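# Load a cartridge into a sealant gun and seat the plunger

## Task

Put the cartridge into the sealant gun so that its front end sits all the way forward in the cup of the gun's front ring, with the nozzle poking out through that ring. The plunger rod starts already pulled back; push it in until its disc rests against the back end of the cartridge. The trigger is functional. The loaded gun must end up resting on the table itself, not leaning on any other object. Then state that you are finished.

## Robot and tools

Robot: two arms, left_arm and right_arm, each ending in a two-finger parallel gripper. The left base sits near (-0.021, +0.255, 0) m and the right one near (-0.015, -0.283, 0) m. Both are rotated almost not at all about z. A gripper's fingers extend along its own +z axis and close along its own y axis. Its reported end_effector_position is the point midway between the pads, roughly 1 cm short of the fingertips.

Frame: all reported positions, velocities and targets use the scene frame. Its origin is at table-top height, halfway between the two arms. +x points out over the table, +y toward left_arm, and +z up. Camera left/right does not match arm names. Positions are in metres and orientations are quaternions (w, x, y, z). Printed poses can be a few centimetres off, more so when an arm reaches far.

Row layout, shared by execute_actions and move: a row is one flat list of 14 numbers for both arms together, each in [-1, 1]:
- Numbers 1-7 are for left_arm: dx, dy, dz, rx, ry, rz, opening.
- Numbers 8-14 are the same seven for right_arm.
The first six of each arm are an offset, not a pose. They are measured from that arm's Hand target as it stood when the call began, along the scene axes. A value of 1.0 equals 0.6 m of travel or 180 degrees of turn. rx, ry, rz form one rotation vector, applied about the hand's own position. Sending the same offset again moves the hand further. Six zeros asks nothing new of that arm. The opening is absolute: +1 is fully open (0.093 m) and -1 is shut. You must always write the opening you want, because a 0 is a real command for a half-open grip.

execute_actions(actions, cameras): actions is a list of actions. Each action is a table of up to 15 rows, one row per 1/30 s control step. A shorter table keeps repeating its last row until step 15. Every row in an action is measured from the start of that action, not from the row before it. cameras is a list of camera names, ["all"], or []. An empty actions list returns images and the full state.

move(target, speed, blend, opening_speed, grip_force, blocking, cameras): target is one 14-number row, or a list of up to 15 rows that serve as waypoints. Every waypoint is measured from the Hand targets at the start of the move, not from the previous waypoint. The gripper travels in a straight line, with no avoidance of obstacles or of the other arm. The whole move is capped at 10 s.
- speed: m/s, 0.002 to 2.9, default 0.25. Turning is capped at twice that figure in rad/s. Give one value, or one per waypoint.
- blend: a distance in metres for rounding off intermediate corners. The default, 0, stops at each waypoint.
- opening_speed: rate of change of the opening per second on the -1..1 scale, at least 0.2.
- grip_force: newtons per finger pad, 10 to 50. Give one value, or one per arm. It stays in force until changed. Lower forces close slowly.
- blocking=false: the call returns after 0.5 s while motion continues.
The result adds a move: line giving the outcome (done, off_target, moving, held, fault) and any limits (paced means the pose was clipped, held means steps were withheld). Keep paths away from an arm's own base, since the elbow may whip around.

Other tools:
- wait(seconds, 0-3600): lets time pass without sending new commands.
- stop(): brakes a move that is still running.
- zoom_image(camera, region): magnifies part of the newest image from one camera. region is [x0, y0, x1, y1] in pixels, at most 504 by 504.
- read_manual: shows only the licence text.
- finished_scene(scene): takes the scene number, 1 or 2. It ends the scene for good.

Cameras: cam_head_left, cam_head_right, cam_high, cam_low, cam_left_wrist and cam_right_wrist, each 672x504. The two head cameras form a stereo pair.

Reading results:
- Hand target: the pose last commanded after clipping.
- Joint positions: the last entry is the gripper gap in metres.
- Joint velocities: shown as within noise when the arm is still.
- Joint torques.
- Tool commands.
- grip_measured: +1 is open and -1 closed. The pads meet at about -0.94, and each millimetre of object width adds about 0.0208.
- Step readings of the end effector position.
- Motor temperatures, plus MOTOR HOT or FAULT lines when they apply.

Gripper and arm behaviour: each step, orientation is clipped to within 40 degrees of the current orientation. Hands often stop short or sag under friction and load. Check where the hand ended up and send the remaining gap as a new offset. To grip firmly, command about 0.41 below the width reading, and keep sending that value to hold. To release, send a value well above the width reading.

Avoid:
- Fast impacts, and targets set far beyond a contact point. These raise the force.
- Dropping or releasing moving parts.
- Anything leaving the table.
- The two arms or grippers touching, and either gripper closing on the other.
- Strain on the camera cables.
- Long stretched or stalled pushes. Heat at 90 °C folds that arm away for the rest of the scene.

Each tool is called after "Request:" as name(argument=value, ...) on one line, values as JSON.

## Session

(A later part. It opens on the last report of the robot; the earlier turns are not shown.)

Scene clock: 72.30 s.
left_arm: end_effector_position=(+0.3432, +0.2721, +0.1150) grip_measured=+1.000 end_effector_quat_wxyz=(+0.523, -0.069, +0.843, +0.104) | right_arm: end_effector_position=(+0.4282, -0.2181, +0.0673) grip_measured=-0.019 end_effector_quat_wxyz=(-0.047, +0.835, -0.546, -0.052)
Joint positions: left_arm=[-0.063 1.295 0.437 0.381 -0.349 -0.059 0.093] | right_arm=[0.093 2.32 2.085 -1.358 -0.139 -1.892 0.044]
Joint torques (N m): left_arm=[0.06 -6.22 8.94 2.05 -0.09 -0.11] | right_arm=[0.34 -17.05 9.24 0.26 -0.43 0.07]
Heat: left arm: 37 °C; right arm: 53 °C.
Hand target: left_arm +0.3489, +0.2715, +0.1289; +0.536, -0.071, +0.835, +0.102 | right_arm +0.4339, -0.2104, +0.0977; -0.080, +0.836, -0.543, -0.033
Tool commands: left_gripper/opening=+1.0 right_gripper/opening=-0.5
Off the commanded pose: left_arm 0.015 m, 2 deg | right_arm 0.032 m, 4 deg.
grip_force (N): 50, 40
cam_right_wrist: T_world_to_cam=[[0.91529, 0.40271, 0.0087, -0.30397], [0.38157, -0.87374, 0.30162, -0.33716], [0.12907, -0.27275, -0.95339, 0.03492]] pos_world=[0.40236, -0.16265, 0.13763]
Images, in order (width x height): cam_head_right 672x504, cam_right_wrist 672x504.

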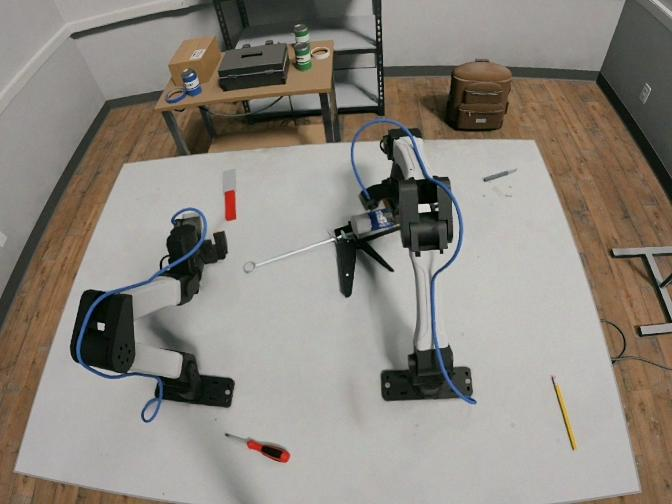

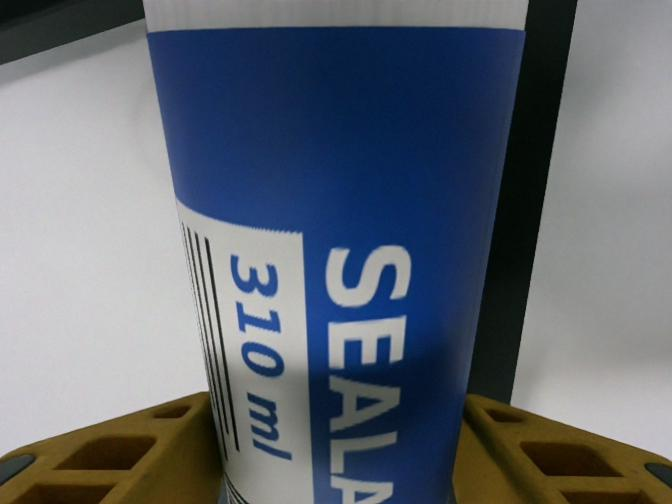

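Request:
move(target=[0,0,0,0,0,0,1,0.0110,0.0040,0,0,0,-0.0189,-0.5], speed=0.04, cameras=["cam_high","cam_low","cam_head_left"])

Request:
zoom_image(camera="cam_low", region=[130, 290, 170, 325])

Request:
zoom_image(camera="cam_low", region=[210, 275, 265, 340])

Request:
zoom_image(camera="cam_high", region=[190, 230, 340, 310])

Request:
zoom_image(camera="cam_head_left", region=[300, 175, 430, 270])

Scene clock: 74.90 s.
left_arm: end_effector_position=(+0.3432, +0.2721, +0.1150) grip_measured=+1.000 end_effector_quat_wxyz=(+0.523, -0.069, +0.843, +0.104) | right_arm: end_effector_position=(+0.4331, -0.2170, +0.0722) grip_measured=-0.019 end_effector_quat_wxyz=(-0.053, +0.818, -0.571, -0.045)
Joint positions: left_arm=[-0.063 1.295 0.437 0.381 -0.349 -0.059 0.093] | right_arm=[0.095 2.32 2.105 -1.356 -0.139 -1.829 0.044]
Joint torques (N m): left_arm=[0.05 -6.22 8.95 2.05 -0.09 -0.11] | right_arm=[0.79 -14.91 11.07 0.32 -0.38 0.09]
Heat: left arm: 37 °C; right arm: 54 °C.
Hand target: left_arm +0.3489, +0.2715, +0.1289; +0.536, -0.071, +0.835, +0.102 | right_arm +0.4406, -0.2080, +0.0977; -0.081, +0.819, -0.567, -0.030
Off the commanded pose: left_arm 0.015 m, 2 deg | right_arm 0.028 m, 4 deg.
grip_force (N): 50, 40
move: off_target (right_arm)
Images, in order (width x height): cam_head_left 672x504, cam_high 672x504, cam_low 672x504.

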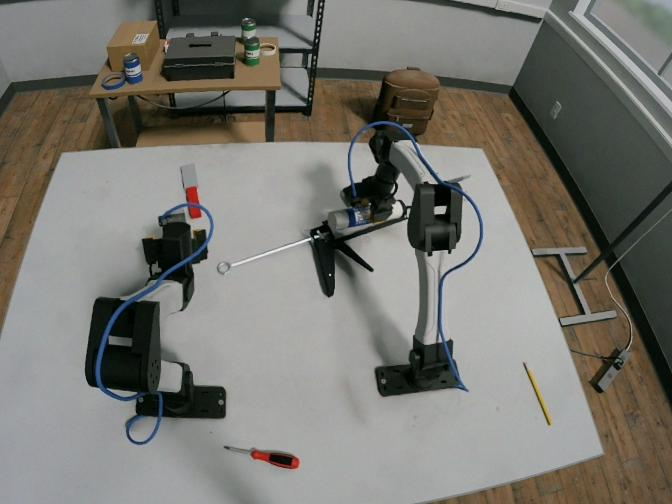

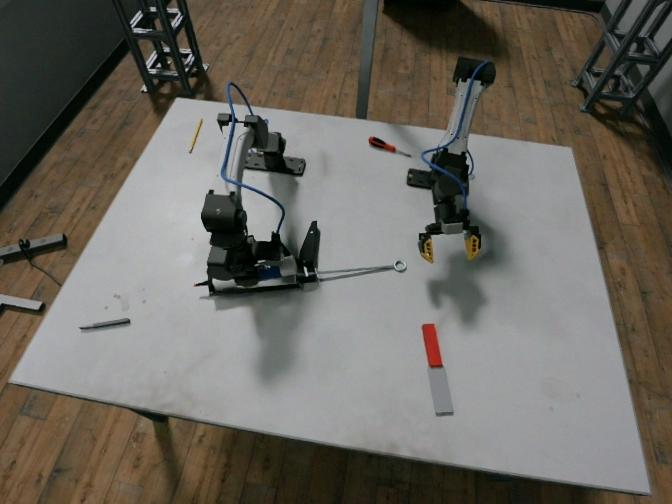

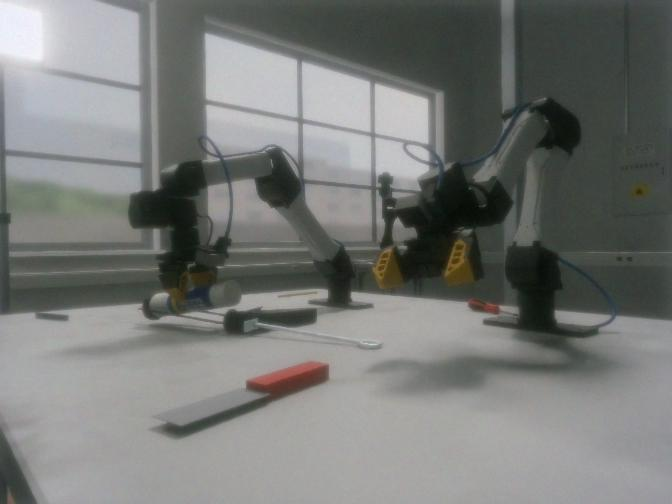

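Scaled by 12.600 from the camera's image (finer frame: 960x720).

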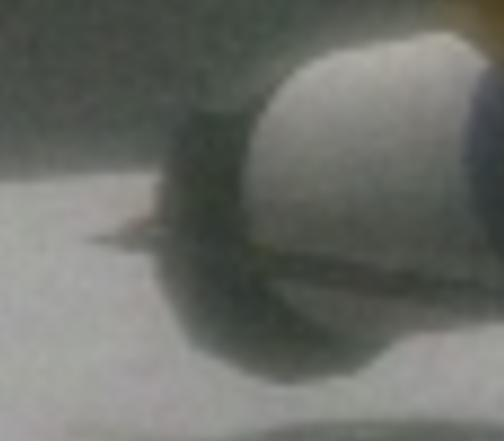

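Scaled by 7.754 from the camera's image (finer frame: 960x720).

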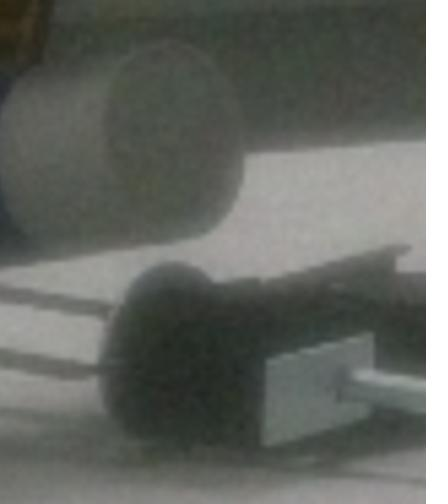

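Scaled by 3.360 from the camera's image (finer frame: 960x720).

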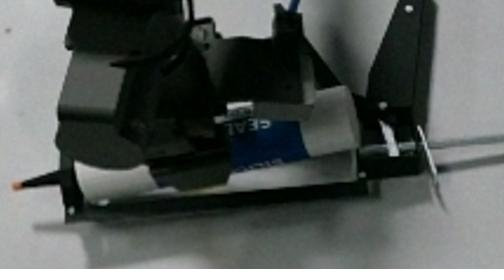

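Scaled by 3.877 from the camera's image (finer frame: 960x720).

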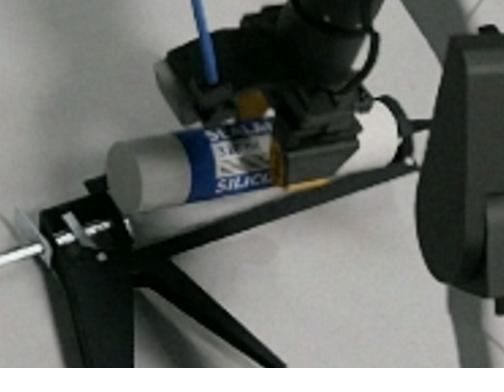

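Request:
move(target=[0,0,0,0,0,0,1,0.0085,-0.0280,-0.004,0.0078,0.0029,0,-0.5], speed=0.04, cameras=["cam_high","cam_low","cam_head_left"])

Request:
zoom_image(camera="cam_low", region=[130, 290, 170, 325])

Request:
zoom_image(camera="cam_low", region=[210, 275, 265, 340])

Request:
zoom_image(camera="cam_high", region=[190, 230, 340, 310])

Request:
zoom_image(camera="cam_head_left", region=[300, 175, 430, 270])

Scene clock: 76.17 s.
left_arm: end_effector_position=(+0.3432, +0.2721, +0.1150) grip_measured=+1.000 end_effector_quat_wxyz=(+0.523, -0.069, +0.843, +0.104) | right_arm: end_effector_position=(+0.4358, -0.2229, +0.0831) grip_measured=-0.019 end_effector_quat_wxyz=(-0.072, +0.816, -0.571, -0.053)
Joint positions: left_arm=[-0.063 1.295 0.437 0.381 -0.349 -0.059 0.093] | right_arm=[0.067 2.32 2.144 -1.388 -0.179 -1.854 0.044]
Joint torques (N m): left_arm=[0.05 -6.22 8.94 2.05 -0.09 -0.11] | right_arm=[-0.91 -12.18 11.78 0.35 -0.28 -0.02]
Motor temperatures (°C): left_arm=[25 32 33 37 25 26 24] | right_arm=[28 55 40 26 25 24 26]
Heat: left arm: 37 °C; right arm: 55 °C.
Hand target: left_arm +0.3489, +0.2715, +0.1289; +0.536, -0.071, +0.835, +0.102 | right_arm +0.4456, -0.2247, +0.0953; -0.089, +0.818, -0.567, -0.041
Off the commanded pose: left_arm 0.015 m, 2 deg | right_arm 0.016 m, 2 deg.
grip_force (N): 50, 40
move: off_target (right_arm)
Images, in order (width x height): cam_head_left 672x504, cam_high 672x504, cam_low 672x504.

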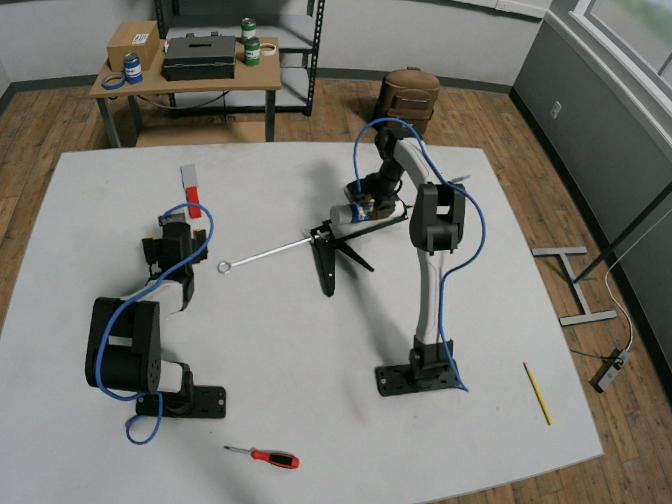

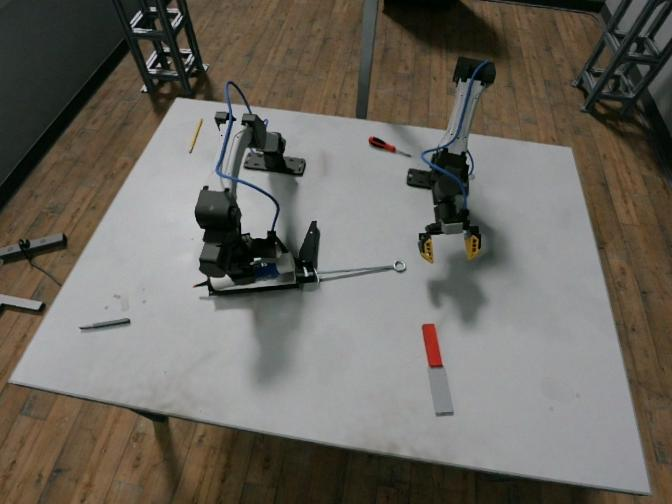

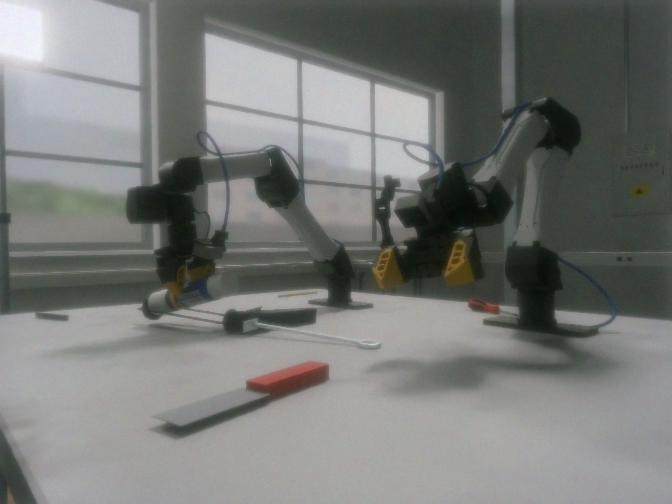

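Scaled by 12.600 from the camera's image (finer frame: 960x720).

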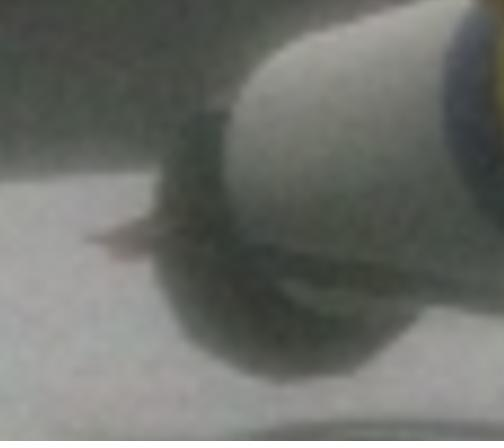

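Scaled by 7.754 from the camera's image (finer frame: 960x720).

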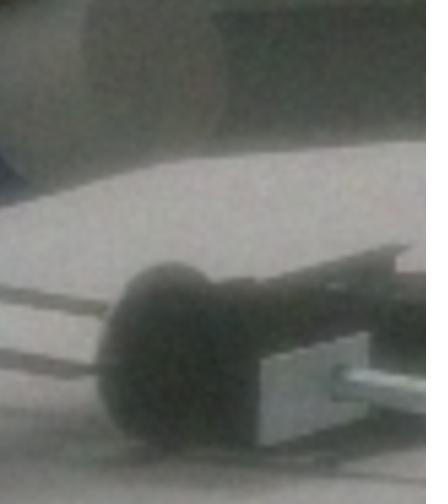

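Scaled by 3.360 from the camera's image (finer frame: 960x720).

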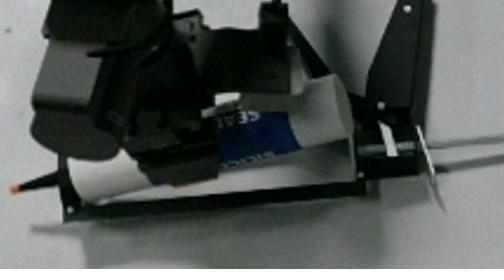

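Scaled by 3.877 from the camera's image (finer frame: 960x720).

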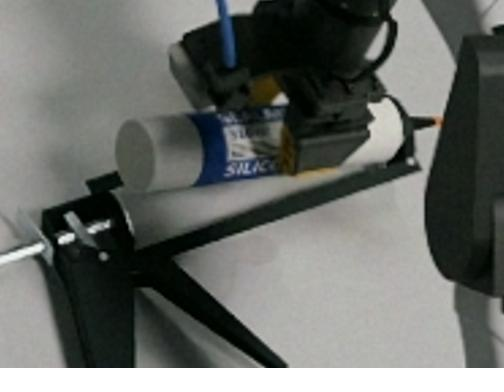

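Request:
move(target=[0,0,0,0,0,0,1,0,0,-0.0245,0,0,0,-0.5], speed=0.03, cameras=["cam_high","cam_low","cam_head_left"])

Request:
zoom_image(camera="cam_low", region=[130, 290, 170, 325])

Request:
zoom_image(camera="cam_low", region=[210, 275, 265, 340])

Request:
zoom_image(camera="cam_high", region=[190, 230, 340, 310])

Scene clock: 77.47 s.
left_arm: end_effector_position=(+0.3432, +0.2721, +0.1150) grip_measured=+1.000 end_effector_quat_wxyz=(+0.523, -0.069, +0.843, +0.104) | right_arm: end_effector_position=(+0.4374, -0.2224, +0.0804) grip_measured=-0.019 end_effector_quat_wxyz=(-0.075, +0.817, -0.570, -0.051)
Joint positions: left_arm=[-0.063 1.295 0.437 0.381 -0.349 -0.059 0.093] | right_arm=[0.067 2.32 2.133 -1.37 -0.181 -1.855 0.044]
Joint torques (N m): left_arm=[0.05 -6.22 8.94 2.05 -0.09 -0.11] | right_arm=[-0.95 -12.08 7.08 0.76 -0.29 -0.1]
Motor temperatures (°C): left_arm=[25 32 33 37 25 26 24] | right_arm=[28 55 40 26 25 24 26]
Heat: left arm: 37 °C; right arm: 55 °C.
Hand target: left_arm +0.3489, +0.2715, +0.1289; +0.536, -0.071, +0.835, +0.102 | right_arm +0.4455, -0.2247, +0.0805; -0.089, +0.818, -0.567, -0.041
Off the commanded pose: left_arm 0.015 m, 2 deg | right_arm 0.009 m, 2 deg.
grip_force (N): 50, 40
move: done
Images, in order (width x height): cam_head_left 672x504, cam_high 672x504, cam_low 672x504.

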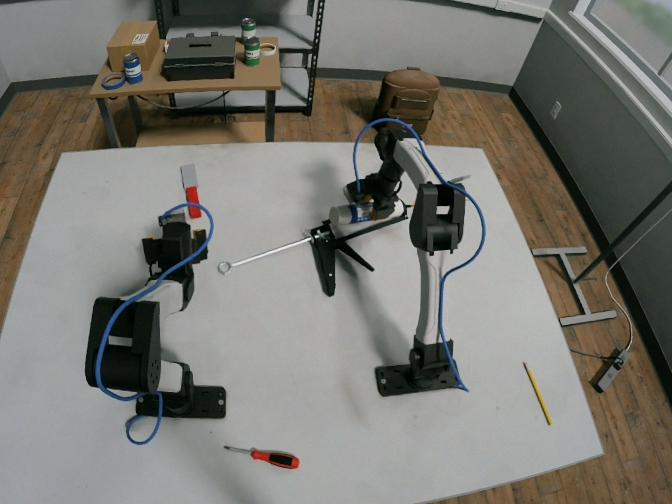

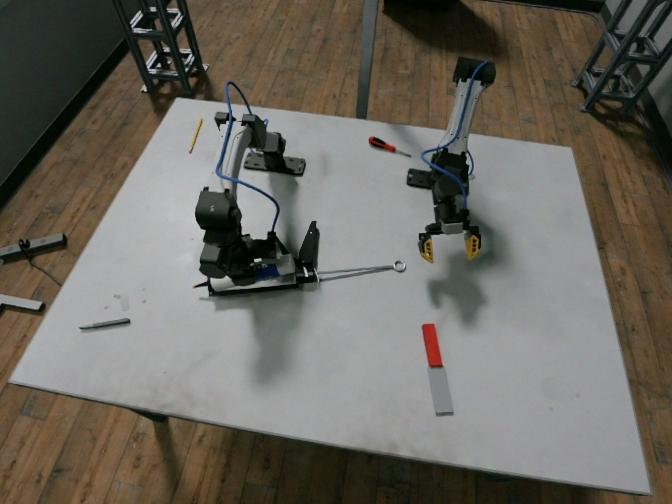

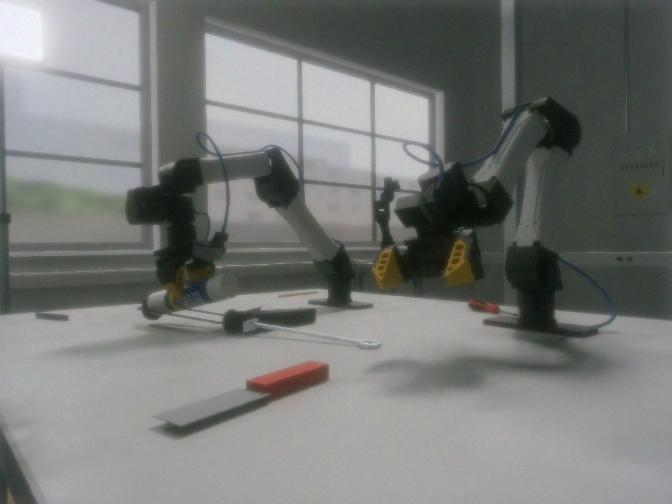

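Scaled by 12.600 from the camera's image (finer frame: 960x720).

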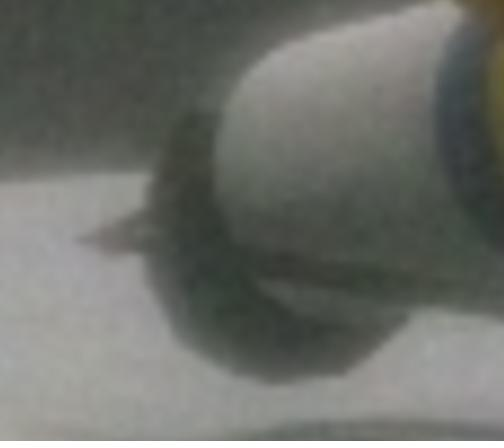

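Scaled by 7.754 from the camera's image (finer frame: 960x720).

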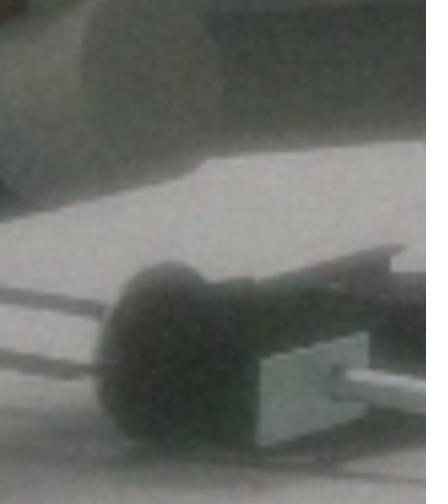

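Scaled by 3.360 from the camera's image (finer frame: 960x720).

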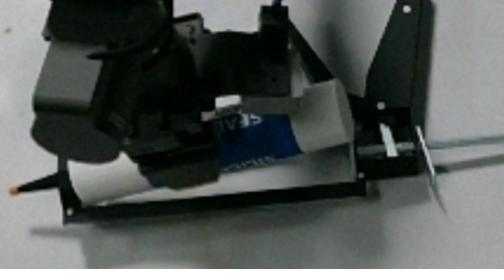

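Request:
move(target=[0,0,0,0,0,0,1,0,0,-0.016,-0.0150,-0.0056,0,-0.5], speed=0.03, cameras=["cam_high","cam_low","cam_head_left"])

Request:
zoom_image(camera="cam_low", region=[130, 290, 170, 325])

Request:
zoom_image(camera="cam_low", region=[210, 275, 265, 340])

Request:
zoom_image(camera="cam_high", region=[190, 230, 340, 310])

Scene clock: 79.03 s.
left_arm: end_effector_position=(+0.3432, +0.2721, +0.1150) grip_measured=+1.000 end_effector_quat_wxyz=(+0.523, -0.069, +0.843, +0.104) | right_arm: end_effector_position=(+0.4417, -0.2250, +0.0645) grip_measured=-0.019 end_effector_quat_wxyz=(-0.069, +0.819, -0.569, -0.037)
Joint positions: left_arm=[-0.063 1.295 0.437 0.381 -0.349 -0.059 0.093] | right_arm=[0.07 2.32 2.073 -1.294 -0.154 -1.855 0.044]
Joint torques (N m): left_arm=[0.05 -6.2 8.95 2.05 -0.09 -0.11] | right_arm=[0.29 -13.93 6.31 0.67 0 0.06]
Motor temperatures (°C): left_arm=[25 32 33 37 25 26 24] | right_arm=[28 55 40 26 25 24 26]
Heat: left arm: 37 °C; right arm: 55 °C.
Hand target: left_arm +0.3489, +0.2715, +0.1289; +0.536, -0.071, +0.835, +0.102 | right_arm +0.4456, -0.2248, +0.0710; -0.075, +0.820, -0.567, -0.020
Off the commanded pose: left_arm 0.015 m, 2 deg | right_arm 0.008 m, 2 deg.
grip_force (N): 50, 40
move: done
Images, in order (width x height): cam_head_left 672x504, cam_high 672x504, cam_low 672x504.

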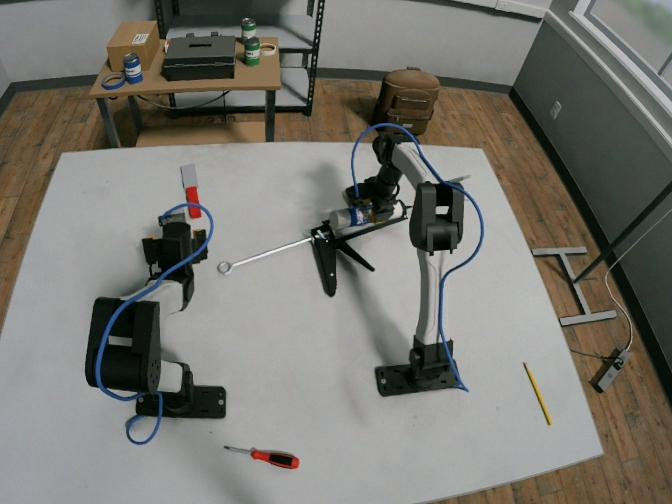

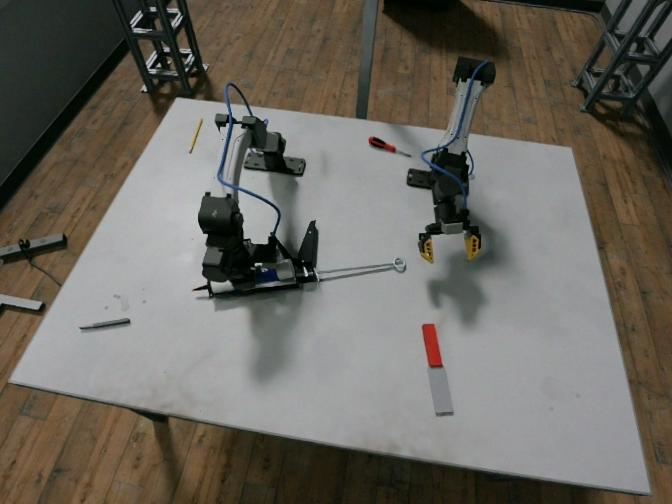

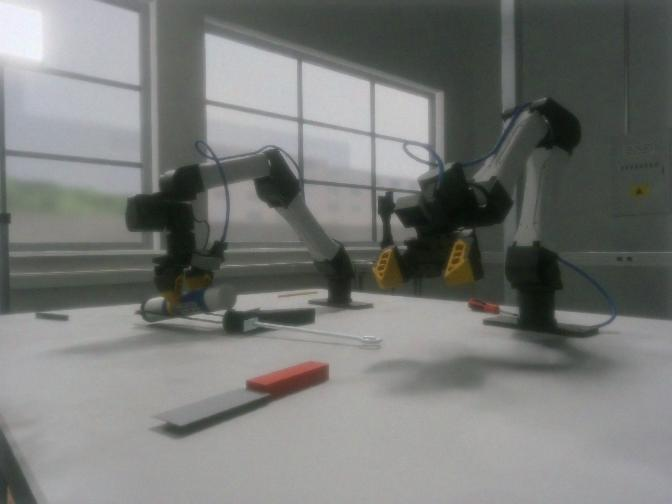

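Scaled by 12.600 from the camera's image (finer frame: 960x720).

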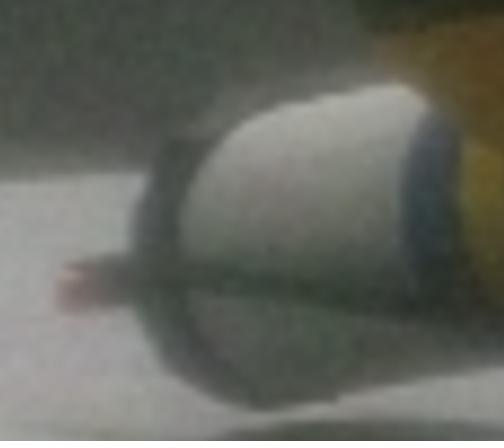

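Scaled by 7.754 from the camera's image (finer frame: 960x720).

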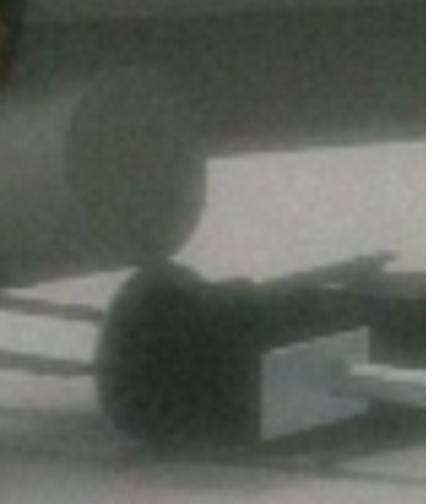

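Scaled by 3.360 from the camera's image (finer frame: 960x720).

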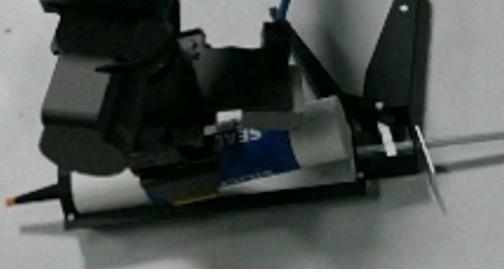

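Request:
move(target=[0,0,0,0,0,0,1,0,0,-0.010,-0.0250,-0.0093,0,-0.5], speed=0.03, cameras=["cam_high","cam_low","cam_head_left"])

Request:
zoom_image(camera="cam_low", region=[130, 290, 170, 325])

Request:
zoom_image(camera="cam_low", region=[210, 275, 265, 340])

Request:
zoom_image(camera="cam_high", region=[190, 230, 340, 310])

Request:
zoom_image(camera="cam_head_left", region=[300, 175, 430, 270])

Scene clock: 81.10 s.
left_arm: end_effector_position=(+0.3432, +0.2721, +0.1150) grip_measured=+1.000 end_effector_quat_wxyz=(+0.523, -0.069, +0.843, +0.104) | right_arm: end_effector_position=(+0.4409, -0.2274, +0.0456) grip_measured=-0.019 end_effector_quat_wxyz=(-0.034, +0.822, -0.568, -0.009)
Joint positions: left_arm=[-0.063 1.295 0.437 0.381 -0.349 -0.059 0.093] | right_arm=[0.098 2.32 2.004 -1.224 -0.063 -1.833 0.044]
Joint torques (N m): left_arm=[0.05 -6.2 8.94 2.05 -0.09 -0.11] | right_arm=[0.42 -16.53 6.38 0.63 -0.05 0.08]
Motor temperatures (°C): left_arm=[25 32 33 37 25 26 24] | right_arm=[28 56 40 26 25 24 26]
Heat: left arm: 37 °C; right arm: 56 °C.
Hand target: left_arm +0.3489, +0.2715, +0.1289; +0.536, -0.071, +0.835, +0.102 | right_arm +0.4456, -0.2248, +0.0650; -0.051, +0.823, -0.566, +0.014
Off the commanded pose: left_arm 0.015 m, 2 deg | right_arm 0.020 m, 3 deg.
grip_force (N): 50, 40
move: off_target (right_arm)
Images, in order (width x height): cam_head_left 672x504, cam_high 672x504, cam_low 672x504.

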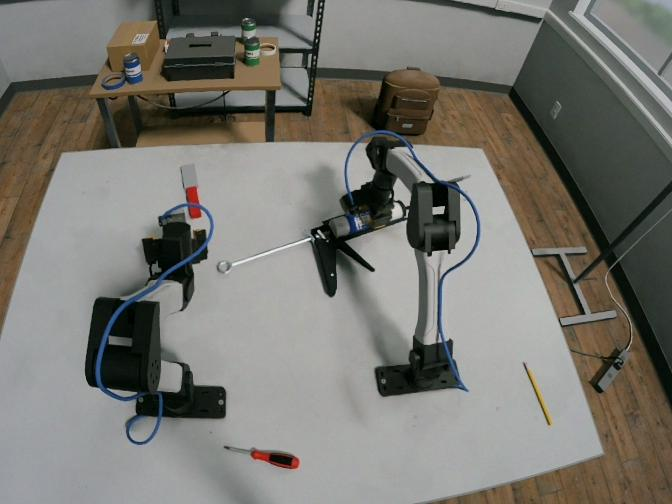

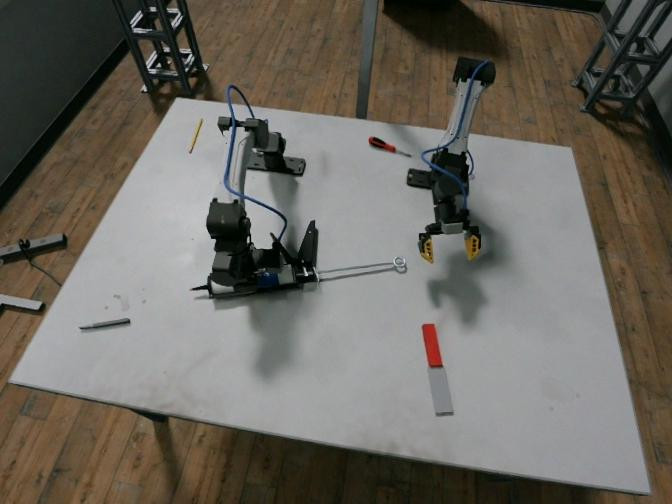

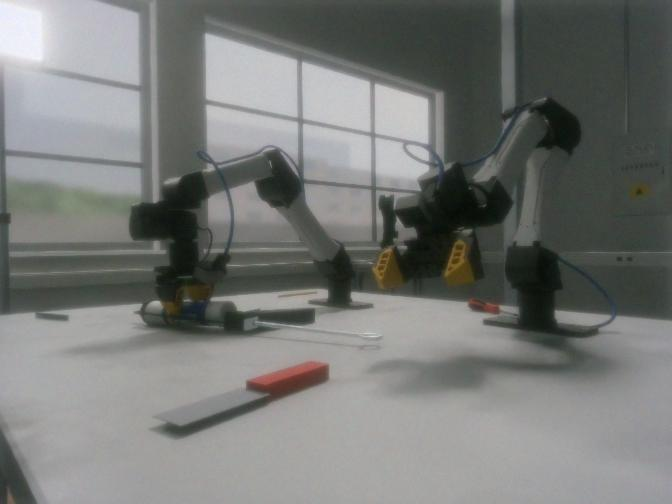

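Scaled by 12.600 from the camera's image (finer frame: 960x720).

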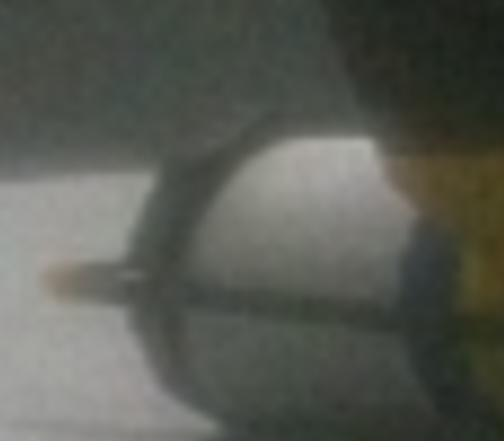

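Scaled by 7.754 from the camera's image (finer frame: 960x720).

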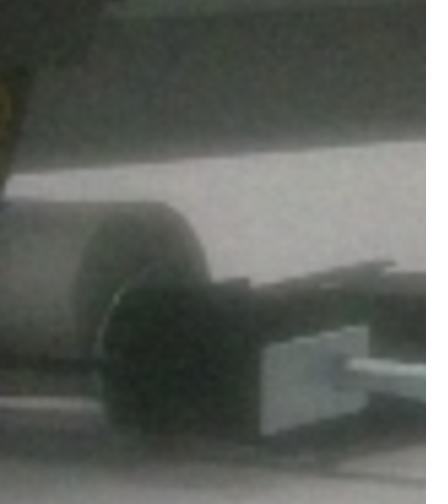

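Scaled by 3.360 from the camera's image (finer frame: 960x720).

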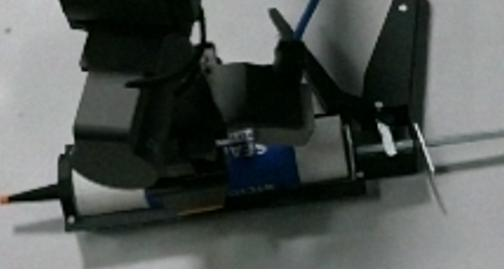

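Scaled by 3.877 from the camera's image (finer frame: 960x720).

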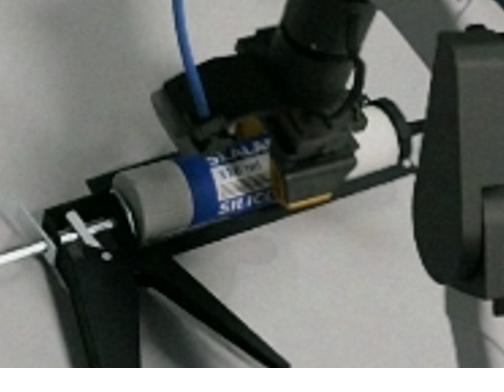

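Request:
move(target=[0,0,0,0,0,0,1,0,0,0.002,-0.0299,0.0244,0,-0.5], speed=0.03, cameras=["cam_high","cam_low","cam_head_left"])

Request:
zoom_image(camera="cam_low", region=[130, 290, 170, 325])

Request:
zoom_image(camera="cam_low", region=[210, 275, 265, 340])

Request:
zoom_image(camera="cam_high", region=[190, 230, 340, 310])

Request:
zoom_image(camera="cam_head_left", region=[300, 175, 430, 270])

Scene clock: 83.90 s.
left_arm: end_effector_position=(+0.3432, +0.2721, +0.1150) grip_measured=+1.000 end_effector_quat_wxyz=(+0.523, -0.069, +0.843, +0.104) | right_arm: end_effector_position=(+0.4405, -0.2250, +0.0571) grip_measured=-0.019 end_effector_quat_wxyz=(+0.006, +0.824, -0.567, -0.004)
Joint positions: left_arm=[-0.063 1.295 0.437 0.381 -0.349 -0.059 0.093] | right_arm=[0.128 2.375 2.146 -1.357 0.004 -1.809 0.044]
Joint torques (N m): left_arm=[0.05 -6.2 8.94 2.05 -0.09 -0.11] | right_arm=[0.43 -12.16 11.21 0.18 0.19 0.13]
Motor temperatures (°C): left_arm=[25 32 33 37 25 26 24] | right_arm=[28 56 40 26 25 24 26]
Heat: left arm: 37 °C; right arm: 56 °C.
Hand target: left_arm +0.3489, +0.2715, +0.1289; +0.536, -0.071, +0.835, +0.102 | right_arm +0.4457, -0.2248, +0.0663; +0.010, +0.824, -0.566, +0.009
Off the commanded pose: left_arm 0.015 m, 2 deg | right_arm 0.010 m, 2 deg.
grip_force (N): 50, 40
move: done
Images, in order (width x height): cam_head_left 672x504, cam_high 672x504, cam_low 672x504.

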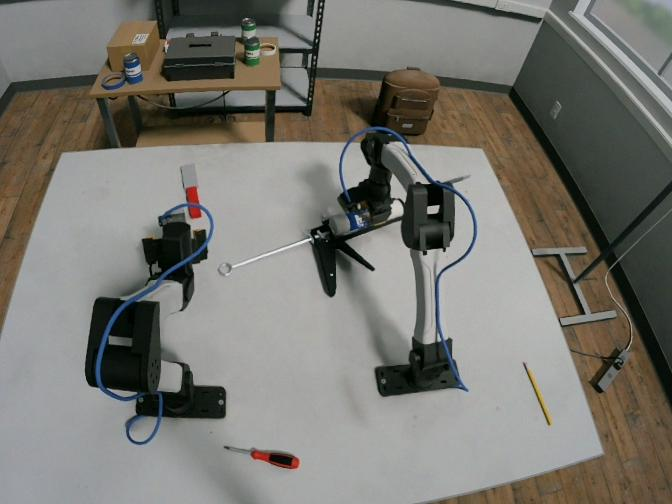

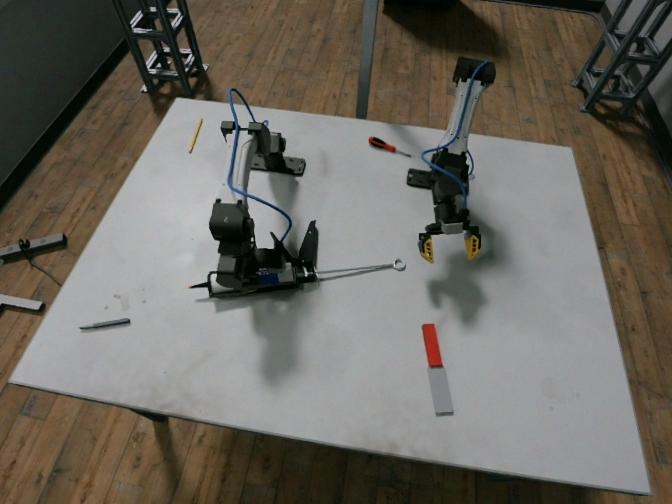

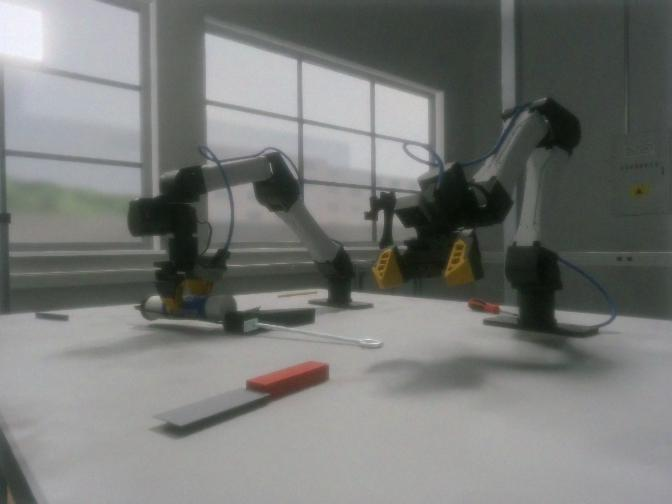

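Scaled by 12.600 from the camera's image (finer frame: 960x720).

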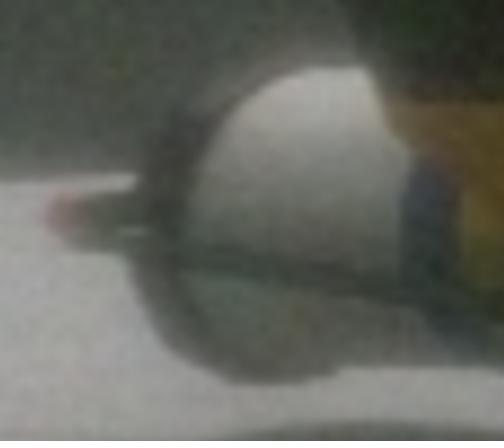

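Scaled by 7.754 from the camera's image (finer frame: 960x720).

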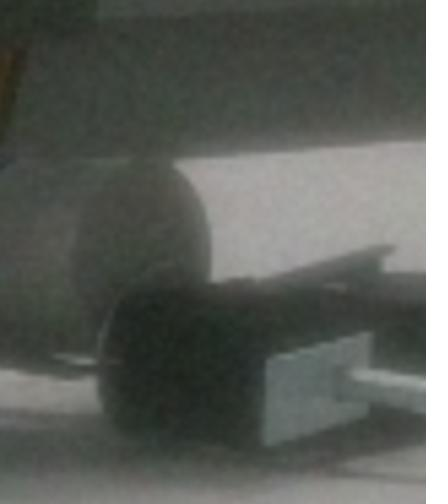

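Scaled by 3.360 from the camera's image (finer frame: 960x720).

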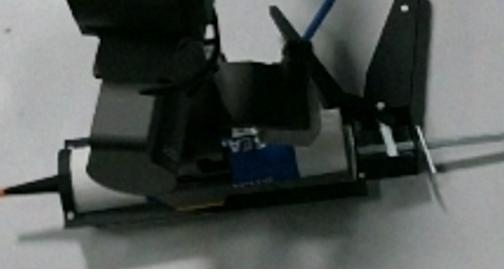

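Scaled by 3.877 from the camera's image (finer frame: 960x720).

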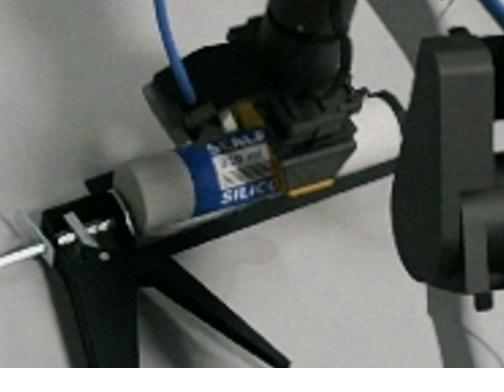

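Request:
move(target=[0,0,0,0,0,0,1,0,0,-0.020,-0.0078,-0.0029,0,-0.5], speed=0.03, cameras=["cam_high","cam_low","cam_head_left"])

Request:
zoom_image(camera="cam_low", region=[130, 290, 170, 325])

Request:
zoom_image(camera="cam_low", region=[210, 275, 265, 340])

Request:
zoom_image(camera="cam_high", region=[190, 230, 340, 310])

Request:
zoom_image(camera="cam_head_left", region=[300, 175, 430, 270])

Scene clock: 85.27 s.
left_arm: end_effector_position=(+0.3432, +0.2721, +0.1150) grip_measured=+1.000 end_effector_quat_wxyz=(+0.523, -0.069, +0.843, +0.104) | right_arm: end_effector_position=(+0.4418, -0.2248, +0.0549) grip_measured=-0.019 end_effector_quat_wxyz=(+0.014, +0.823, -0.568, +0.006)
Joint positions: left_arm=[-0.063 1.295 0.437 0.381 -0.349 -0.059 0.093] | right_arm=[0.137 2.375 2.137 -1.343 0.028 -1.795 0.044]
Joint torques (N m): left_arm=[0.03 -6.22 8.94 2.04 -0.09 -0.11] | right_arm=[0.59 -12.52 6.86 0.54 0.21 0.08]
Motor temperatures (°C): left_arm=[25 32 33 38 25 26 24] | right_arm=[28 56 40 26 25 24 26]
Heat: left arm: 38 °C; right arm: 56 °C.
Hand target: left_arm +0.3489, +0.2715, +0.1289; +0.536, -0.071, +0.835, +0.102 | right_arm +0.4457, -0.2247, +0.0544; +0.017, +0.824, -0.566, +0.020
Off the commanded pose: left_arm 0.015 m, 2 deg | right_arm 0.004 m, 2 deg.
grip_force (N): 50, 40
move: done
Images, in order (width x height): cam_head_left 672x504, cam_high 672x504, cam_low 672x504.

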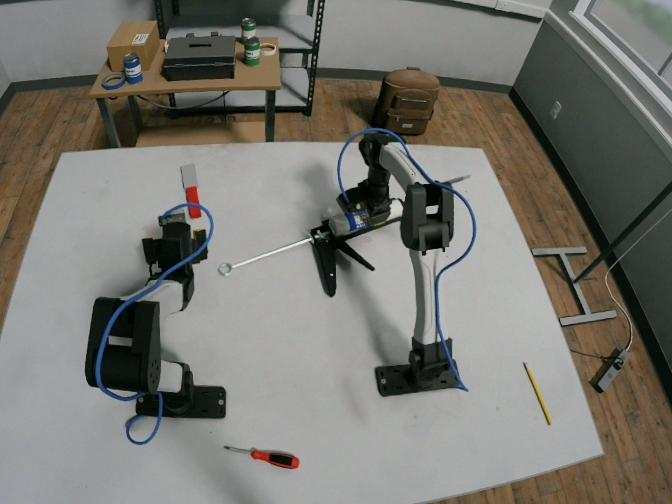

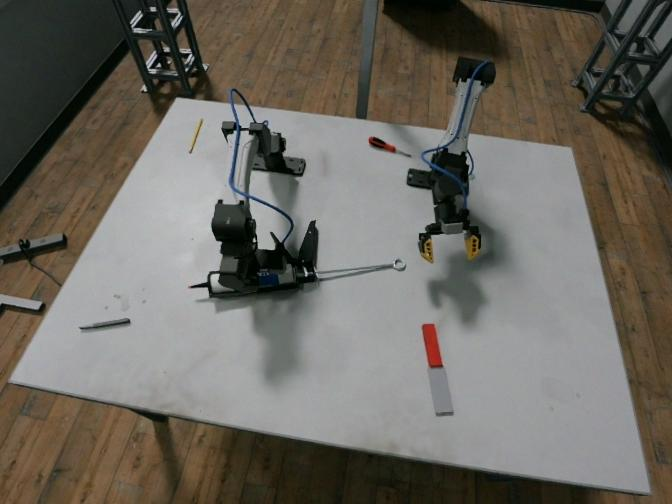

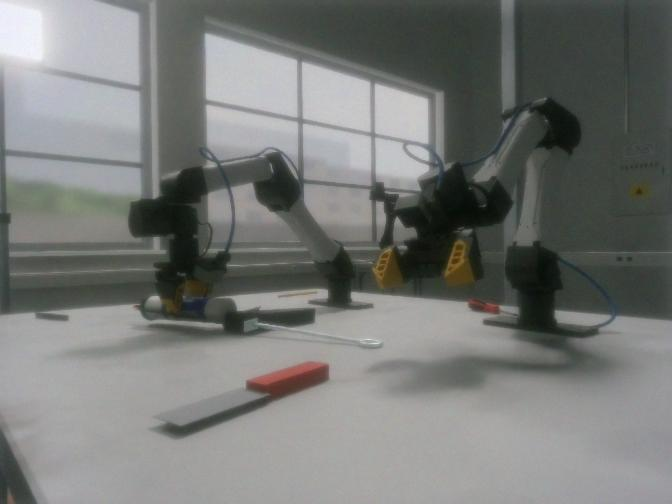

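Scaled by 12.600 from the camera's image (finer frame: 960x720).

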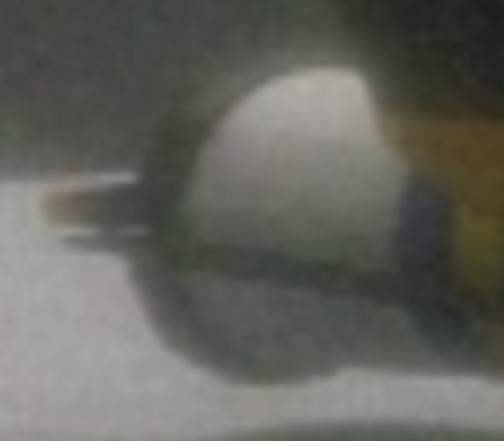

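Scaled by 7.754 from the camera's image (finer frame: 960x720).

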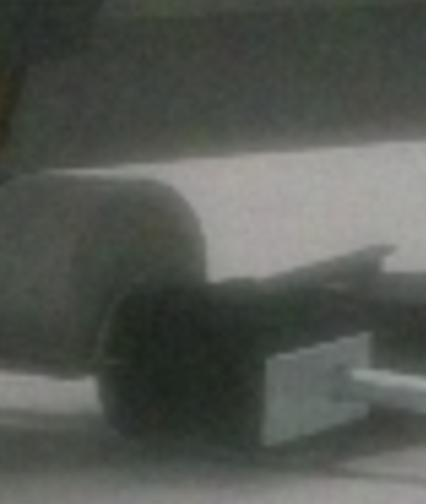

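Scaled by 3.360 from the camera's image (finer frame: 960x720).

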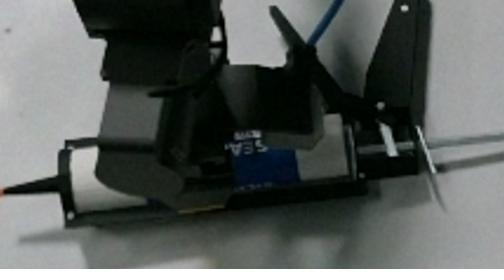

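Scaled by 3.877 from the camera's image (finer frame: 960x720).

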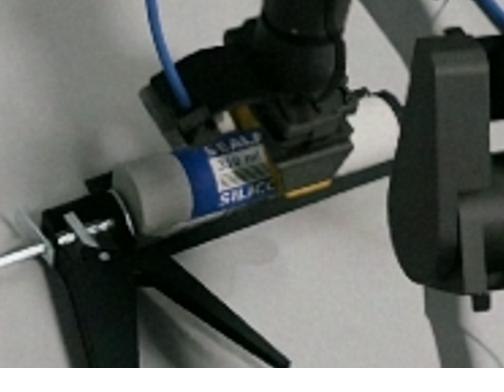

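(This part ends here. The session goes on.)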